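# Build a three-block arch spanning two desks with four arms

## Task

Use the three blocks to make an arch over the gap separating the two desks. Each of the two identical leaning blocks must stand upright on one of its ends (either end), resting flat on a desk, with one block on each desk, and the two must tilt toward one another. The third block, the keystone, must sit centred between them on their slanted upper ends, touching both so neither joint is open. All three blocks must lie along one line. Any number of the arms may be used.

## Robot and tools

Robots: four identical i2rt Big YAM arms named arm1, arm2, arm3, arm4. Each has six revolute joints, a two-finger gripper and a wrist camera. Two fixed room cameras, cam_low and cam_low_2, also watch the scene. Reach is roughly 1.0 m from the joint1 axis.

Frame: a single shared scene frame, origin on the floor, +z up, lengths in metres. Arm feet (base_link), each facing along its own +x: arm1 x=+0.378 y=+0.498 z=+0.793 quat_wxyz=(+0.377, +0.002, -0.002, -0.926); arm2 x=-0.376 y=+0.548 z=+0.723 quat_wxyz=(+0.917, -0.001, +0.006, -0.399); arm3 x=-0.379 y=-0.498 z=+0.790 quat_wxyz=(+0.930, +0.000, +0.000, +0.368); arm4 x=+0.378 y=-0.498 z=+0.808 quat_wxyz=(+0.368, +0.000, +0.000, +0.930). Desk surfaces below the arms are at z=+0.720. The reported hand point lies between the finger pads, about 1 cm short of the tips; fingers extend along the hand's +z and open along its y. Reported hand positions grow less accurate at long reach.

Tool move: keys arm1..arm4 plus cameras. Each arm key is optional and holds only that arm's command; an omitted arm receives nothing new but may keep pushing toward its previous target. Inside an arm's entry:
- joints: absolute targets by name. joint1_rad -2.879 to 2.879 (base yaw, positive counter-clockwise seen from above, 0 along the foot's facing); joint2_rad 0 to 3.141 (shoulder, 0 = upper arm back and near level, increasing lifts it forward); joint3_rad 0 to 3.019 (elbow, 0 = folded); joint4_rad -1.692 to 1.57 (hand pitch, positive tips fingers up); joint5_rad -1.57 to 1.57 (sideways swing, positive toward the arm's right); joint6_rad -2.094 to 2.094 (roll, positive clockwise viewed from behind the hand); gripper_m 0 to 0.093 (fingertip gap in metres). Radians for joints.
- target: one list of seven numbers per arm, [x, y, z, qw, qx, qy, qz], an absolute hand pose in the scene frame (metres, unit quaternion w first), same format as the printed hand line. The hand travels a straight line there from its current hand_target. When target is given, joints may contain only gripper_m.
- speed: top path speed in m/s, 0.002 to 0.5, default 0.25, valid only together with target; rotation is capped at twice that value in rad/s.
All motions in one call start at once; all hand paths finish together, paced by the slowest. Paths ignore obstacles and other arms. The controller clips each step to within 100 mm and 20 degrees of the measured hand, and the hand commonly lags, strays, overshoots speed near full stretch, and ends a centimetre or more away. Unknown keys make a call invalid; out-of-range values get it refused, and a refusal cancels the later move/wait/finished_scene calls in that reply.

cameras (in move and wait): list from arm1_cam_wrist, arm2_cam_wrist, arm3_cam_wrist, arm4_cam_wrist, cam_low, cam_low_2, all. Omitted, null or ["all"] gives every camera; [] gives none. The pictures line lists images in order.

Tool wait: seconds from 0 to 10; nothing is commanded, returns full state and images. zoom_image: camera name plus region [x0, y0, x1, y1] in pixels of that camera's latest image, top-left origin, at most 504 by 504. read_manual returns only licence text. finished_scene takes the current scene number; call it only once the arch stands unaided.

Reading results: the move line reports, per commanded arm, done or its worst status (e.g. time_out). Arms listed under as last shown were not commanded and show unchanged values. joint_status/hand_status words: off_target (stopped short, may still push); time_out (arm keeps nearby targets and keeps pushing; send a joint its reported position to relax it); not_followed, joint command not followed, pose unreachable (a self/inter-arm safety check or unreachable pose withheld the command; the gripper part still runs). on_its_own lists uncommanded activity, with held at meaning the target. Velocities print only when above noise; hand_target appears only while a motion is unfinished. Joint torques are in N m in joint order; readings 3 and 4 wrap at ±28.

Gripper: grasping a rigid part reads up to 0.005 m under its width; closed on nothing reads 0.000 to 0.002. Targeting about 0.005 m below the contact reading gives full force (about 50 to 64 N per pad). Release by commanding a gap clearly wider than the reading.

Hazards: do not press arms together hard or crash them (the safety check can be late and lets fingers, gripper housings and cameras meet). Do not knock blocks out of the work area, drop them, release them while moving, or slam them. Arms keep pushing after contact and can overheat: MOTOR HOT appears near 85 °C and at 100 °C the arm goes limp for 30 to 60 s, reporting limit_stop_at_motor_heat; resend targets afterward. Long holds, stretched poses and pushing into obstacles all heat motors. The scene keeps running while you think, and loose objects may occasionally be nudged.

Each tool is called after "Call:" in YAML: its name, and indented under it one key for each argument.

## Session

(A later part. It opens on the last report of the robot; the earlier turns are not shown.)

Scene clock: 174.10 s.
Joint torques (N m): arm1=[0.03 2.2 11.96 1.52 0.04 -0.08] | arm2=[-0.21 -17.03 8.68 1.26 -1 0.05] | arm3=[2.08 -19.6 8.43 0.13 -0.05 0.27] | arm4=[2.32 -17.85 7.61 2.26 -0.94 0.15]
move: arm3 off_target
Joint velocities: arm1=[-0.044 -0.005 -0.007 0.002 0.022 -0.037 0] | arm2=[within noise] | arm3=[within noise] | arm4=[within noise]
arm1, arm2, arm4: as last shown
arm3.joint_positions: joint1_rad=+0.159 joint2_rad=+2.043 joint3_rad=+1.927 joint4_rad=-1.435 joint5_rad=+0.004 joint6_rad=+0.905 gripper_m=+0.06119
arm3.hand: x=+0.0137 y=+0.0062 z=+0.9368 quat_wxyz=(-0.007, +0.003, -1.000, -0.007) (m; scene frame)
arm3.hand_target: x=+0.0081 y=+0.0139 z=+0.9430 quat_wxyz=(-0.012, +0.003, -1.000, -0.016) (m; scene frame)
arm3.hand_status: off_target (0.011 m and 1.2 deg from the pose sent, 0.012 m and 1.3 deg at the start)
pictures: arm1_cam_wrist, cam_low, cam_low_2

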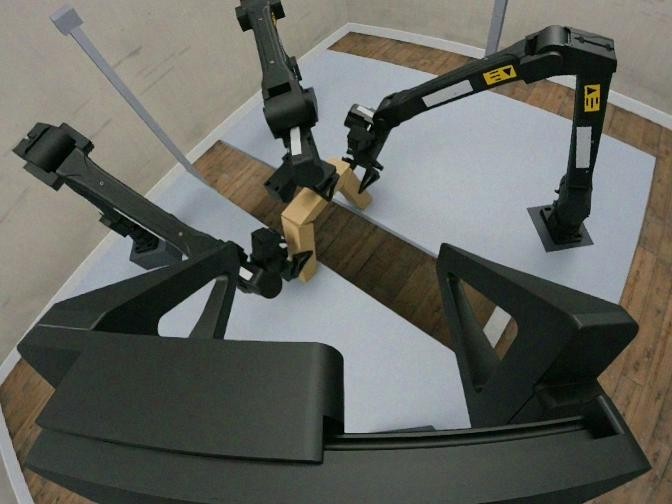

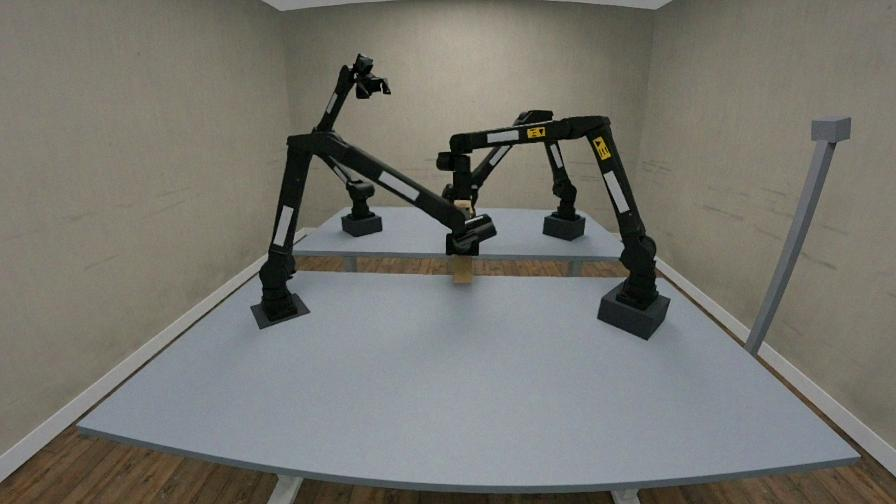

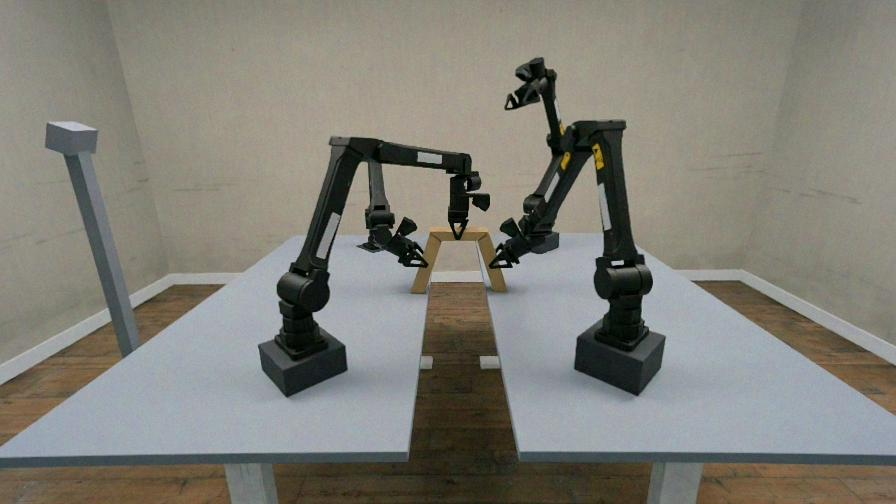

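Call:
move:
  arm3: {"target":[0.009,0.014,0.938,0.012,-0.003,0.9998,0.016],"speed":0.02}
  cameras: []

Call:
move:
  arm2: {"joints":{"gripper_m":0.066}}
  arm4: {"joints":{"gripper_m":0.066}}
  cameras: ["cam_low","cam_low_2","arm1_cam_wrist"]

Call:
zoom_image:
  camera: "cam_low_2"
  region: [400, 190, 520, 310]

Call:
zoom_image:
  camera: "arm1_cam_wrist"
  region: [230, 130, 380, 280]

Scene clock: 176.40 s.
Joint torques (N m): arm1=[0.03 2.26 11.97 1.51 0.05 -0.08] | arm2=[-0.26 -17.14 8.65 1.25 -1.02 0.04] | arm3=[1.79 -19.31 8.43 0.12 -0.08 0.24] | arm4=[2.26 -17.96 7.64 2.3 -0.93 0.15]
move: arm3 off_target
arm1, arm2, arm4: as last shown
arm3.joint_positions: joint1_rad=+0.159 joint2_rad=+2.046 joint3_rad=+1.920 joint4_rad=-1.424 joint5_rad=+0.004 joint6_rad=+0.905 gripper_m=+0.06119
arm3.hand: x=+0.0140 y=+0.0066 z=+0.9324 quat_wxyz=(-0.007, +0.003, -1.000, -0.007) (m; scene frame)
arm3.hand_target: x=+0.0090 y=+0.0139 z=+0.9380 quat_wxyz=(-0.012, +0.003, -1.000, -0.016) (m; scene frame)
arm3.hand_status: off_target (0.011 m and 1.2 deg from the pose sent, 0.009 m and 1.2 deg at the start)
pictures: none

Scene clock: 177.07 s.
Joint torques (N m): arm1=[0.03 2.32 11.93 1.55 0.05 -0.08] | arm2=[-0.32 -16.79 8.75 1.02 -0.74 0.05] | arm3=[1.55 -19.72 8.4 0.08 -0.04 0.28] | arm4=[2.32 -17.96 7.68 1.94 -0.75 0.15]
move: arm2 done; arm4 done
arm1: as last shown
arm2.joint_positions: joint1_rad=-0.556 joint2_rad=+1.897 joint3_rad=+1.323 joint4_rad=-0.593 joint5_rad=-1.040 joint6_rad=-1.125 gripper_m=+0.06591
arm2.joint_status: all done
arm2.hand: x=-0.1153 y=-0.0038 z=+0.8307 quat_wxyz=(-0.512, -0.008, -0.859, +0.011) (m; scene frame)
arm3.joint_positions: joint1_rad=+0.159 joint2_rad=+2.046 joint3_rad=+1.920 joint4_rad=-1.423 joint5_rad=+0.004 joint6_rad=+0.912 gripper_m=+0.06119
arm3.hand: x=+0.0142 y=+0.0069 z=+0.9324 quat_wxyz=(-0.008, +0.000, -1.000, -0.008) (m; scene frame)
arm4.joint_positions: joint1_rad=-0.581 joint2_rad=+1.954 joint3_rad=+1.093 joint4_rad=-0.254 joint5_rad=-1.010 joint6_rad=-1.079 gripper_m=+0.06590
arm4.joint_status: all done
arm4.hand: x=+0.1080 y=+0.0010 z=+0.8257 quat_wxyz=(-0.017, +0.860, +0.000, -0.511) (m; scene frame)
pictures: arm1_cam_wrist, cam_low, cam_low_2

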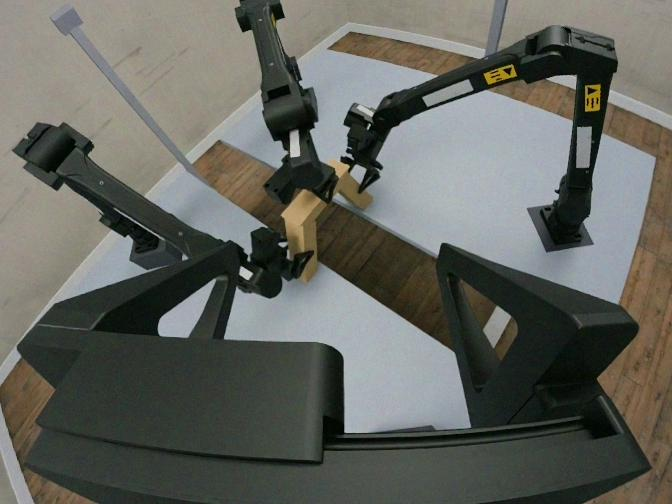

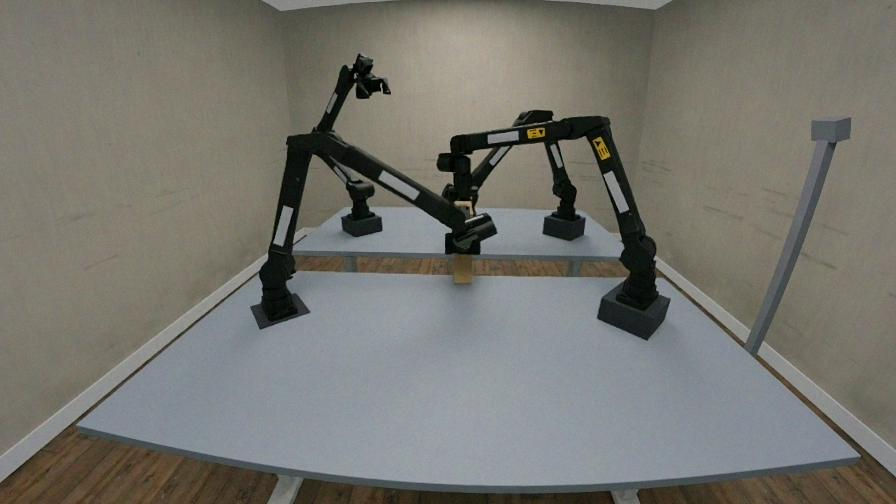

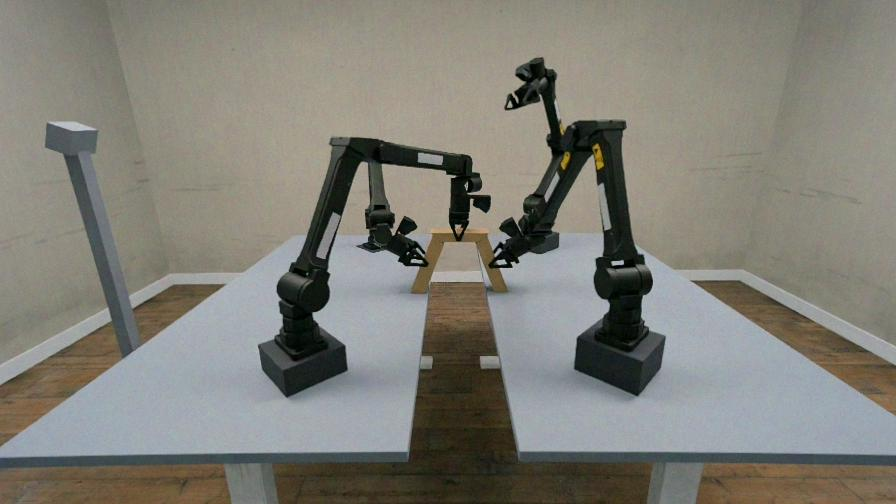

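Scaled by 4.200 from the camera's 896x504 image, which has a finer 1280x720 frame.

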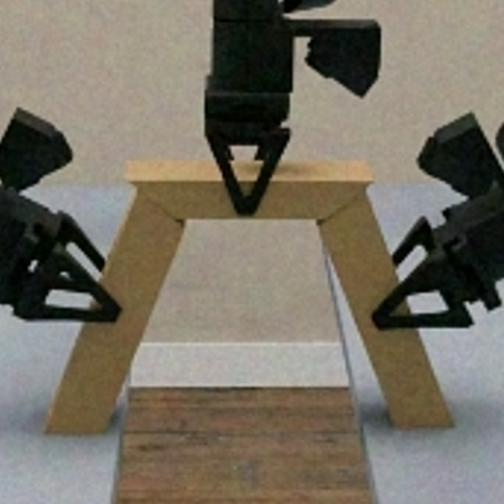

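Scaled by 3.360 from the camera's 672x504 image, which has a finer 960x720 frame.

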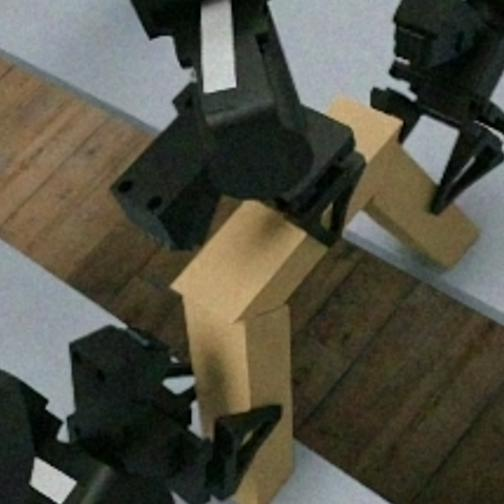

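Call:
move:
  arm3: {"joints":{"gripper_m":0.07}}
  cameras: ["cam_low","cam_low_2","arm1_cam_wrist"]

Call:
zoom_image:
  camera: "cam_low_2"
  region: [400, 190, 520, 310]

Call:
zoom_image:
  camera: "arm1_cam_wrist"
  region: [230, 130, 380, 280]

Scene clock: 178.83 s.
Joint torques (N m): arm1=[0.03 2.26 11.9 1.54 0.04 -0.08] | arm2=[-0.38 -16.97 8.79 0.9 -0.75 0.03] | arm3=[2.26 -19.72 8.38 0.17 -0.03 0.26] | arm4=[2.32 -18.02 7.66 1.91 -0.75 0.15]
move: arm3 done
arm1, arm2, arm4: as last shown
arm2.joint_positions: joint1_rad=-0.556 joint2_rad=+1.897 joint3_rad=+1.323 joint4_rad=-0.593 joint5_rad=-1.040 joint6_rad=-1.125 gripper_m=+0.06592
arm3.joint_positions: joint1_rad=+0.159 joint2_rad=+2.046 joint3_rad=+1.920 joint4_rad=-1.423 joint5_rad=+0.004 joint6_rad=+0.911 gripper_m=+0.06990
arm3.joint_status: all done
arm3.hand: x=+0.0142 y=+0.0069 z=+0.9324 quat_wxyz=(-0.008, +0.000, -1.000, -0.008) (m; scene frame)
arm4.joint_positions: joint1_rad=-0.581 joint2_rad=+1.954 joint3_rad=+1.093 joint4_rad=-0.254 joint5_rad=-1.010 joint6_rad=-1.079 gripper_m=+0.06592
pictures: arm1_cam_wrist, cam_low, cam_low_2

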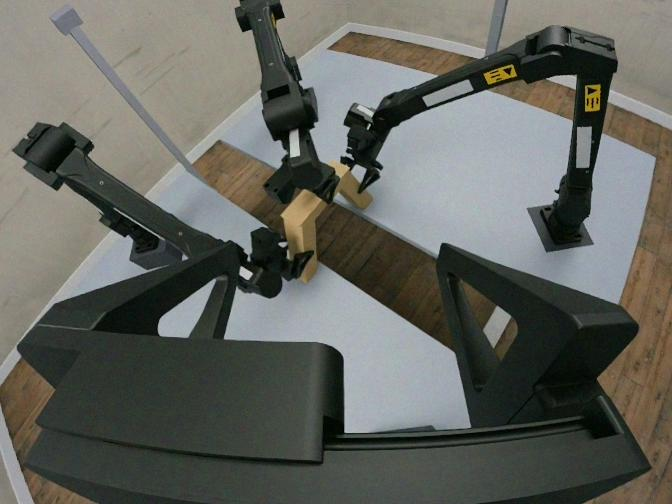

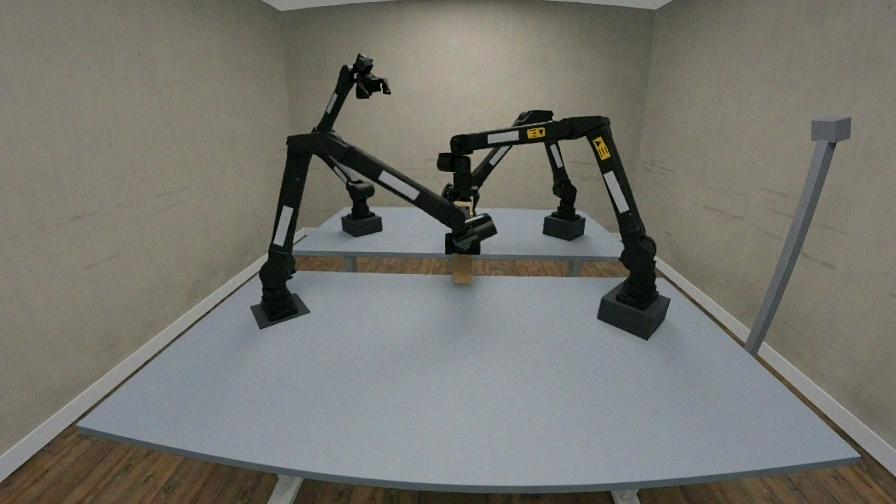

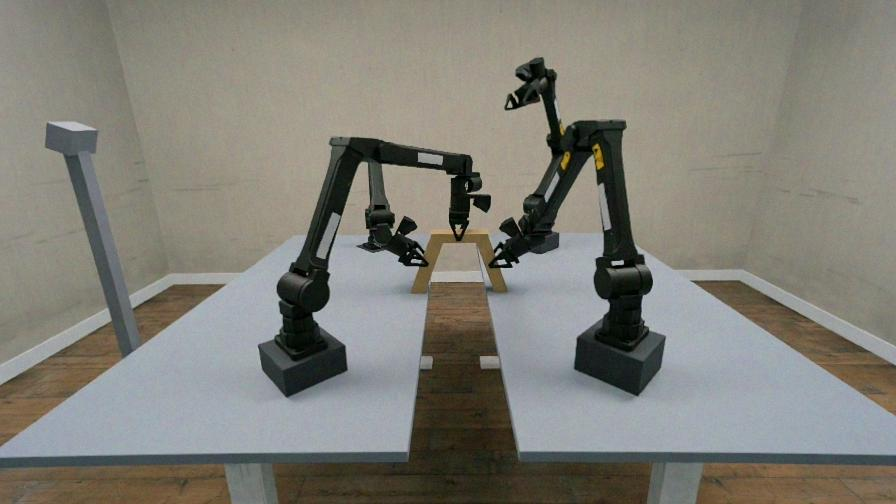

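Scaled by 4.200 from the camera's 896x504 image, which has a finer 1280x720 frame.

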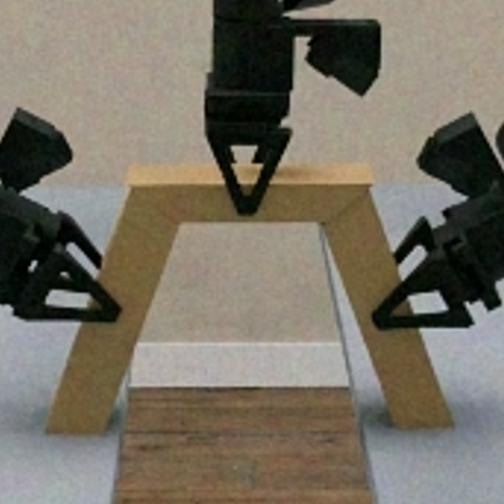

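Scaled by 3.360 from the camera's 672x504 image, which has a finer 960x720 frame.

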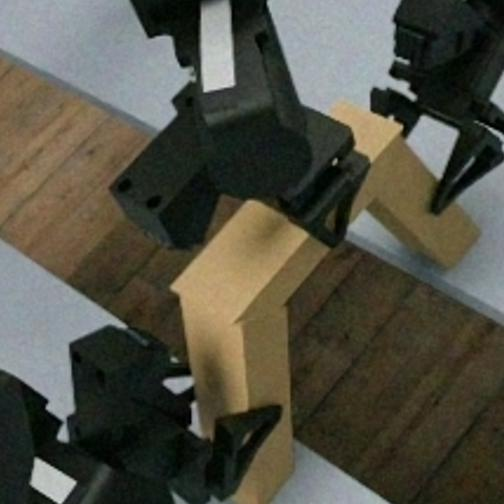

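Call:
move:
  arm2: {"joints":{"gripper_m":0.085}}
  arm3: {"joints":{"gripper_m":0.085}}
  arm4: {"joints":{"gripper_m":0.085}}
  cameras: ["cam_low_2"]

Call:
zoom_image:
  camera: "cam_low_2"
  region: [400, 190, 520, 310]

Call:
move:
  arm3: {"target":[0.009,0.008,1.05,0.012,-0.003,0.9998,0.016],"speed":0.06}
  cameras: ["cam_low_2"]

Call:
move:
  arm2: {"target":[-0.26,0.0,0.925,0.515,0.002,0.857,-0.012],"speed":0.05}
  arm4: {"target":[0.255,0.005,0.925,0.026,-0.856,-0.005,0.516],"speed":0.05}
  cameras: ["cam_low_2","cam_low","arm1_cam_wrist"]

Call:
zoom_image:
  camera: "cam_low_2"
  region: [400, 190, 520, 310]

Call:
zoom_image:
  camera: "cam_low"
  region: [420, 150, 520, 300]

Scene clock: 181.10 s.
Joint torques (N m): arm1=[0.09 2.32 11.93 1.54 0.05 -0.08] | arm2=[-0.26 -17.08 8.72 0.99 -0.74 0.02] | arm3=[2.02 -19.84 8.4 0.1 -0.01 0.27] | arm4=[2.37 -17.96 7.65 1.91 -0.74 0.16]
move: arm2 done; arm3 done; arm4 done
arm1: as last shown
arm2.joint_positions: joint1_rad=-0.556 joint2_rad=+1.897 joint3_rad=+1.323 joint4_rad=-0.593 joint5_rad=-1.040 joint6_rad=-1.125 gripper_m=+0.08478
arm2.joint_status: all done
arm2.hand: x=-0.1153 y=-0.0038 z=+0.8307 quat_wxyz=(-0.512, -0.008, -0.859, +0.011) (m; scene frame)
arm3.joint_positions: joint1_rad=+0.159 joint2_rad=+2.046 joint3_rad=+1.920 joint4_rad=-1.423 joint5_rad=+0.004 joint6_rad=+0.911 gripper_m=+0.08483
arm3.joint_status: all done
arm3.hand: x=+0.0142 y=+0.0069 z=+0.9324 quat_wxyz=(-0.008, +0.000, -1.000, -0.008) (m; scene frame)
arm4.joint_positions: joint1_rad=-0.581 joint2_rad=+1.954 joint3_rad=+1.093 joint4_rad=-0.254 joint5_rad=-1.010 joint6_rad=-1.079 gripper_m=+0.08476
arm4.joint_status: all done
arm4.hand: x=+0.1080 y=+0.0010 z=+0.8257 quat_wxyz=(-0.017, +0.860, +0.000, -0.511) (m; scene frame)
pictures: cam_low_2

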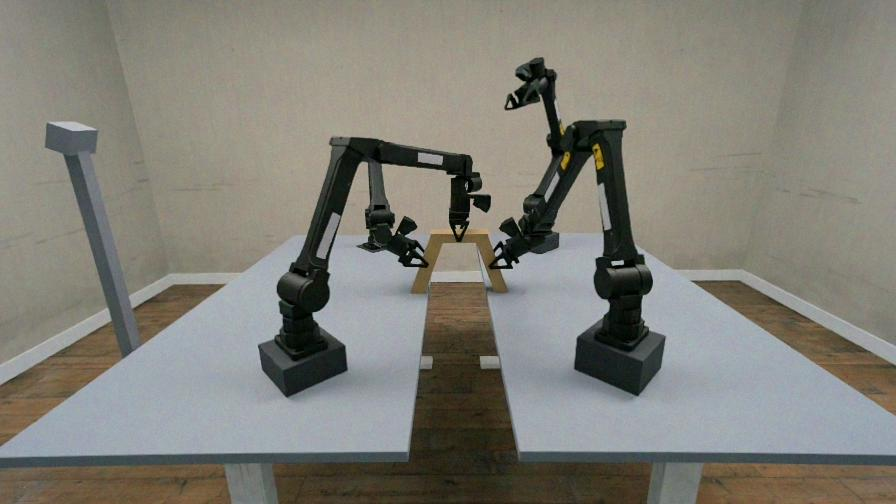

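Scaled by 4.200 from the camera's 896x504 image, which has a finer 1280x720 frame.

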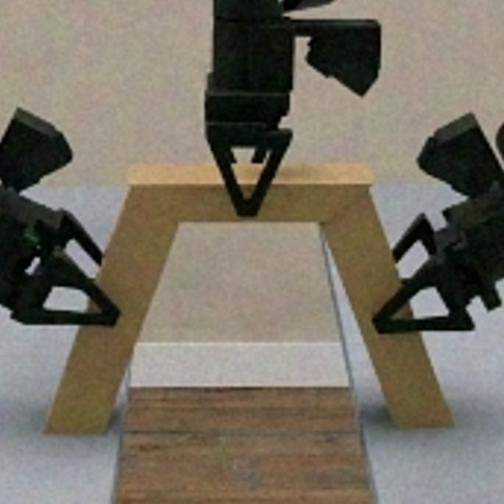

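Scene clock: 183.50 s.
Joint torques (N m): arm1=[0.03 2.26 11.93 1.52 0.05 -0.08] | arm2=[-0.26 -16.97 8.76 0.99 -0.75 0.06] | arm3=[1.49 -20.78 13.37 -0.64 -0.06 0.17] | arm4=[2.32 -17.96 7.65 1.94 -0.74 0.15]
move: arm3 off_target
arm1.joint_positions: joint1_rad=+0.252 joint2_rad=+0.565 joint3_rad=+1.417 joint4_rad=-1.312 joint5_rad=+0.231 joint6_rad=+0.335 gripper_m=+0.09396
arm1.hand: x=+0.2345 y=+0.3433 z=+1.3639 quat_wxyz=(-0.255, -0.816, -0.228, +0.467) (m; scene frame)
arm2, arm4: as last shown
arm2.joint_positions: joint1_rad=-0.556 joint2_rad=+1.897 joint3_rad=+1.323 joint4_rad=-0.593 joint5_rad=-1.040 joint6_rad=-1.125 gripper_m=+0.08489
arm3.joint_positions: joint1_rad=+0.159 joint2_rad=+2.033 joint3_rad=+2.113 joint4_rad=-1.673 joint5_rad=+0.003 joint6_rad=+0.906 gripper_m=+0.08491
arm3.hand: x=+0.0061 y=-0.0033 z=+1.0142 quat_wxyz=(+0.006, +0.003, -1.000, +0.009) (m; scene frame)
arm3.hand_target: x=+0.0074 y=+0.0061 z=+1.0494 quat_wxyz=(-0.015, +0.005, -1.000, -0.020) (m; scene frame)
arm3.hand_status: off_target (0.038 m and 3.6 deg from the pose sent, 0.118 m and 1.1 deg at the start; a joint's target at an end of its range on 18 of 72 steps)
arm4.joint_positions: joint1_rad=-0.581 joint2_rad=+1.954 joint3_rad=+1.093 joint4_rad=-0.254 joint5_rad=-1.010 joint6_rad=-1.079 gripper_m=+0.08487
pictures: cam_low_2

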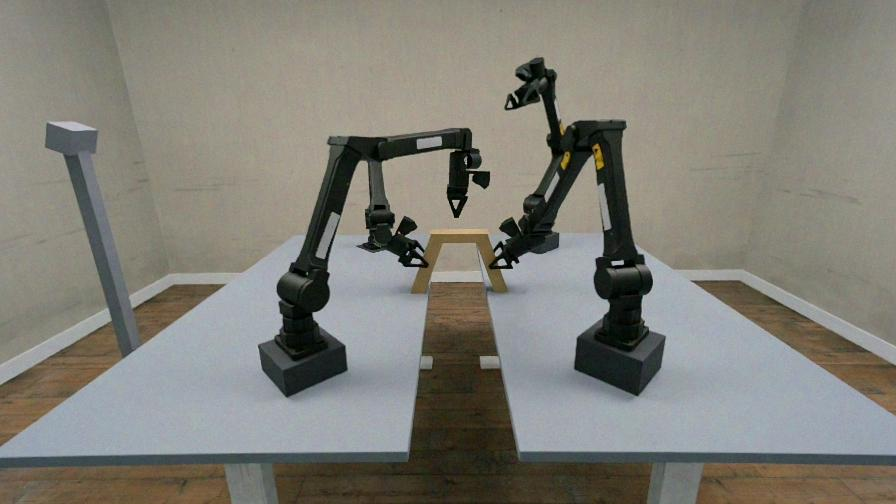

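Scene clock: 188.17 s.
Joint torques (N m): arm1=[-0.03 2.32 11.9 1.54 0.04 -0.08] | arm2=[-1.32 -16.32 13.04 -0.59 -0.8 -0.19] | arm3=[1.2 -20.07 13.27 -0.69 -0.04 0.18] | arm4=[1.14 -17.85 10.44 -0.4 -0.9 -0.16]
move: arm2 off_target; arm4 off_target
arm1, arm3: as last shown
arm2.joint_positions: joint1_rad=-0.811 joint2_rad=+1.842 joint3_rad=+1.464 joint4_rad=-1.329 joint5_rad=-1.089 joint6_rad=-1.677 gripper_m=+0.08489
arm2.hand: x=-0.2540 y=+0.0166 z=+0.9048 quat_wxyz=(-0.515, -0.016, -0.857, -0.016) (m; scene frame)
arm2.hand_target: x=-0.2599 y=+0.0019 z=+0.9254 quat_wxyz=(-0.515, -0.002, -0.857, +0.011) (m; scene frame)
arm2.hand_status: off_target (0.027 m and 3.6 deg from the pose sent, 0.173 m and 0.8 deg at the start)
arm3.hand: x=+0.0062 y=-0.0032 z=+1.0143 quat_wxyz=(+0.006, +0.003, -1.000, +0.009) (m; scene frame)
arm4.joint_positions: joint1_rad=-0.868 joint2_rad=+1.834 joint3_rad=+1.186 joint4_rad=-1.005 joint5_rad=-1.083 joint6_rad=-1.639 gripper_m=+0.08487
arm4.hand: x=+0.2504 y=-0.0131 z=+0.9018 quat_wxyz=(+0.005, +0.857, -0.014, -0.516) (m; scene frame)
arm4.hand_target: x=+0.2550 y=+0.0034 z=+0.9255 quat_wxyz=(-0.024, +0.856, +0.003, -0.517) (m; scene frame)
arm4.hand_status: off_target (0.030 m and 4.1 deg from the pose sent, 0.177 m and 1.4 deg at the start)
pictures: arm1_cam_wrist, cam_low, cam_low_2

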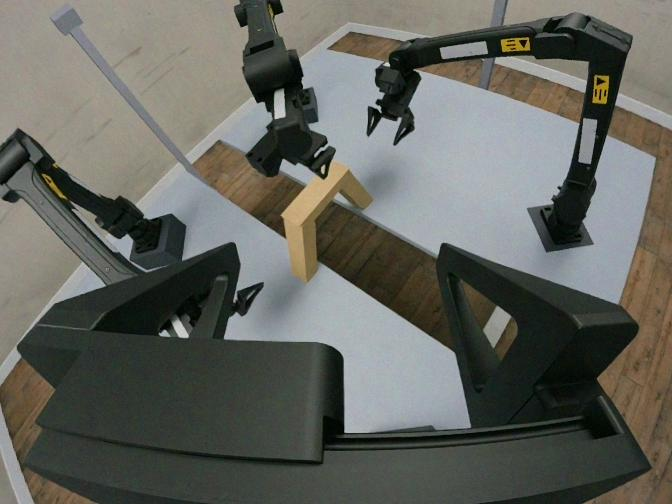

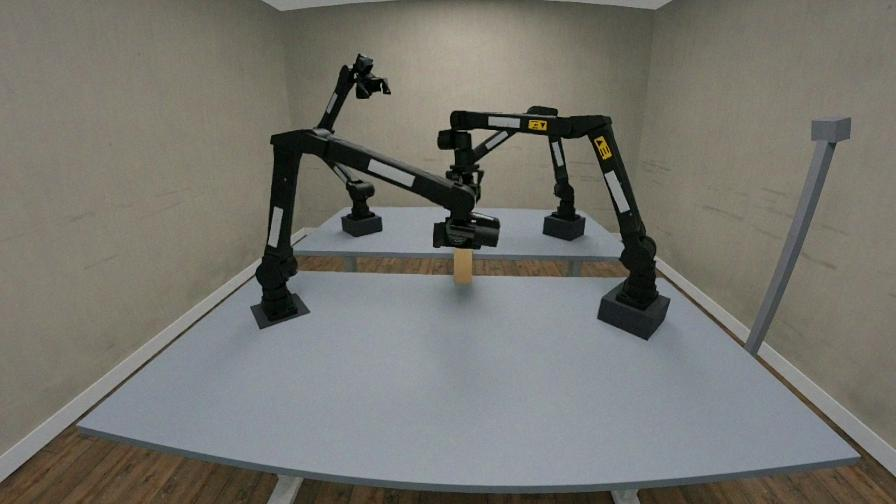

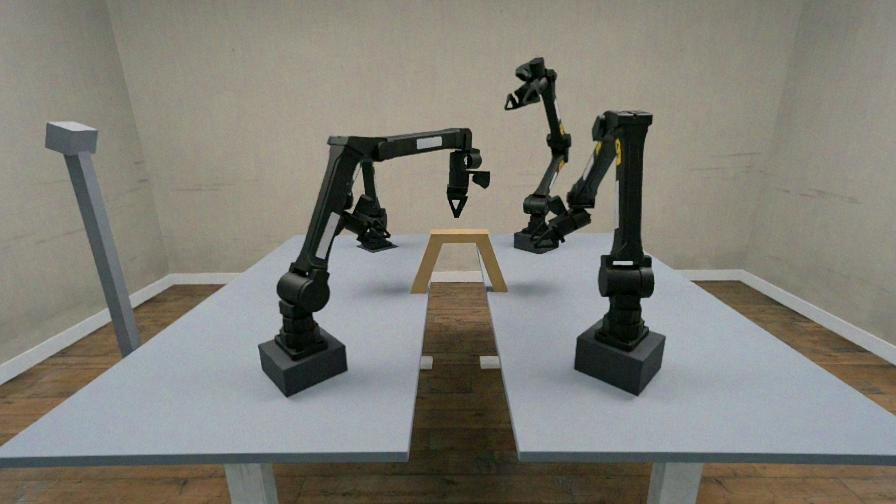

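Scaled by 4.200 from the camera's 896x504 image, which has a finer 1280x720 frame.

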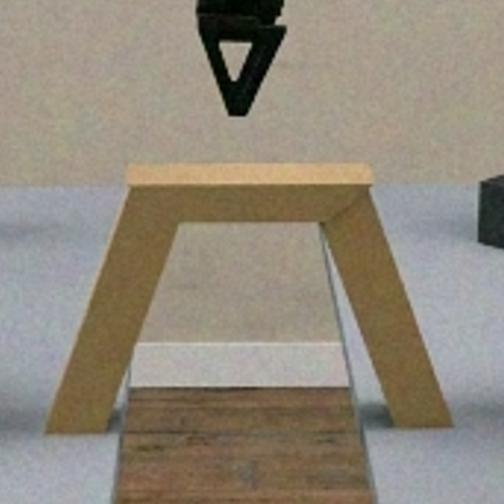

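Scaled by 3.360 from the camera's 896x504 image, which has a finer 1280x720 frame.

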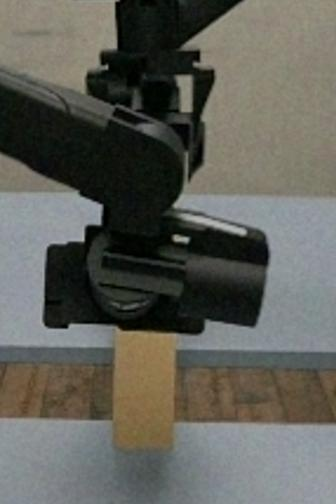

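Call:
finished_scene:
  scene: 1

The scene is finished: the task was done.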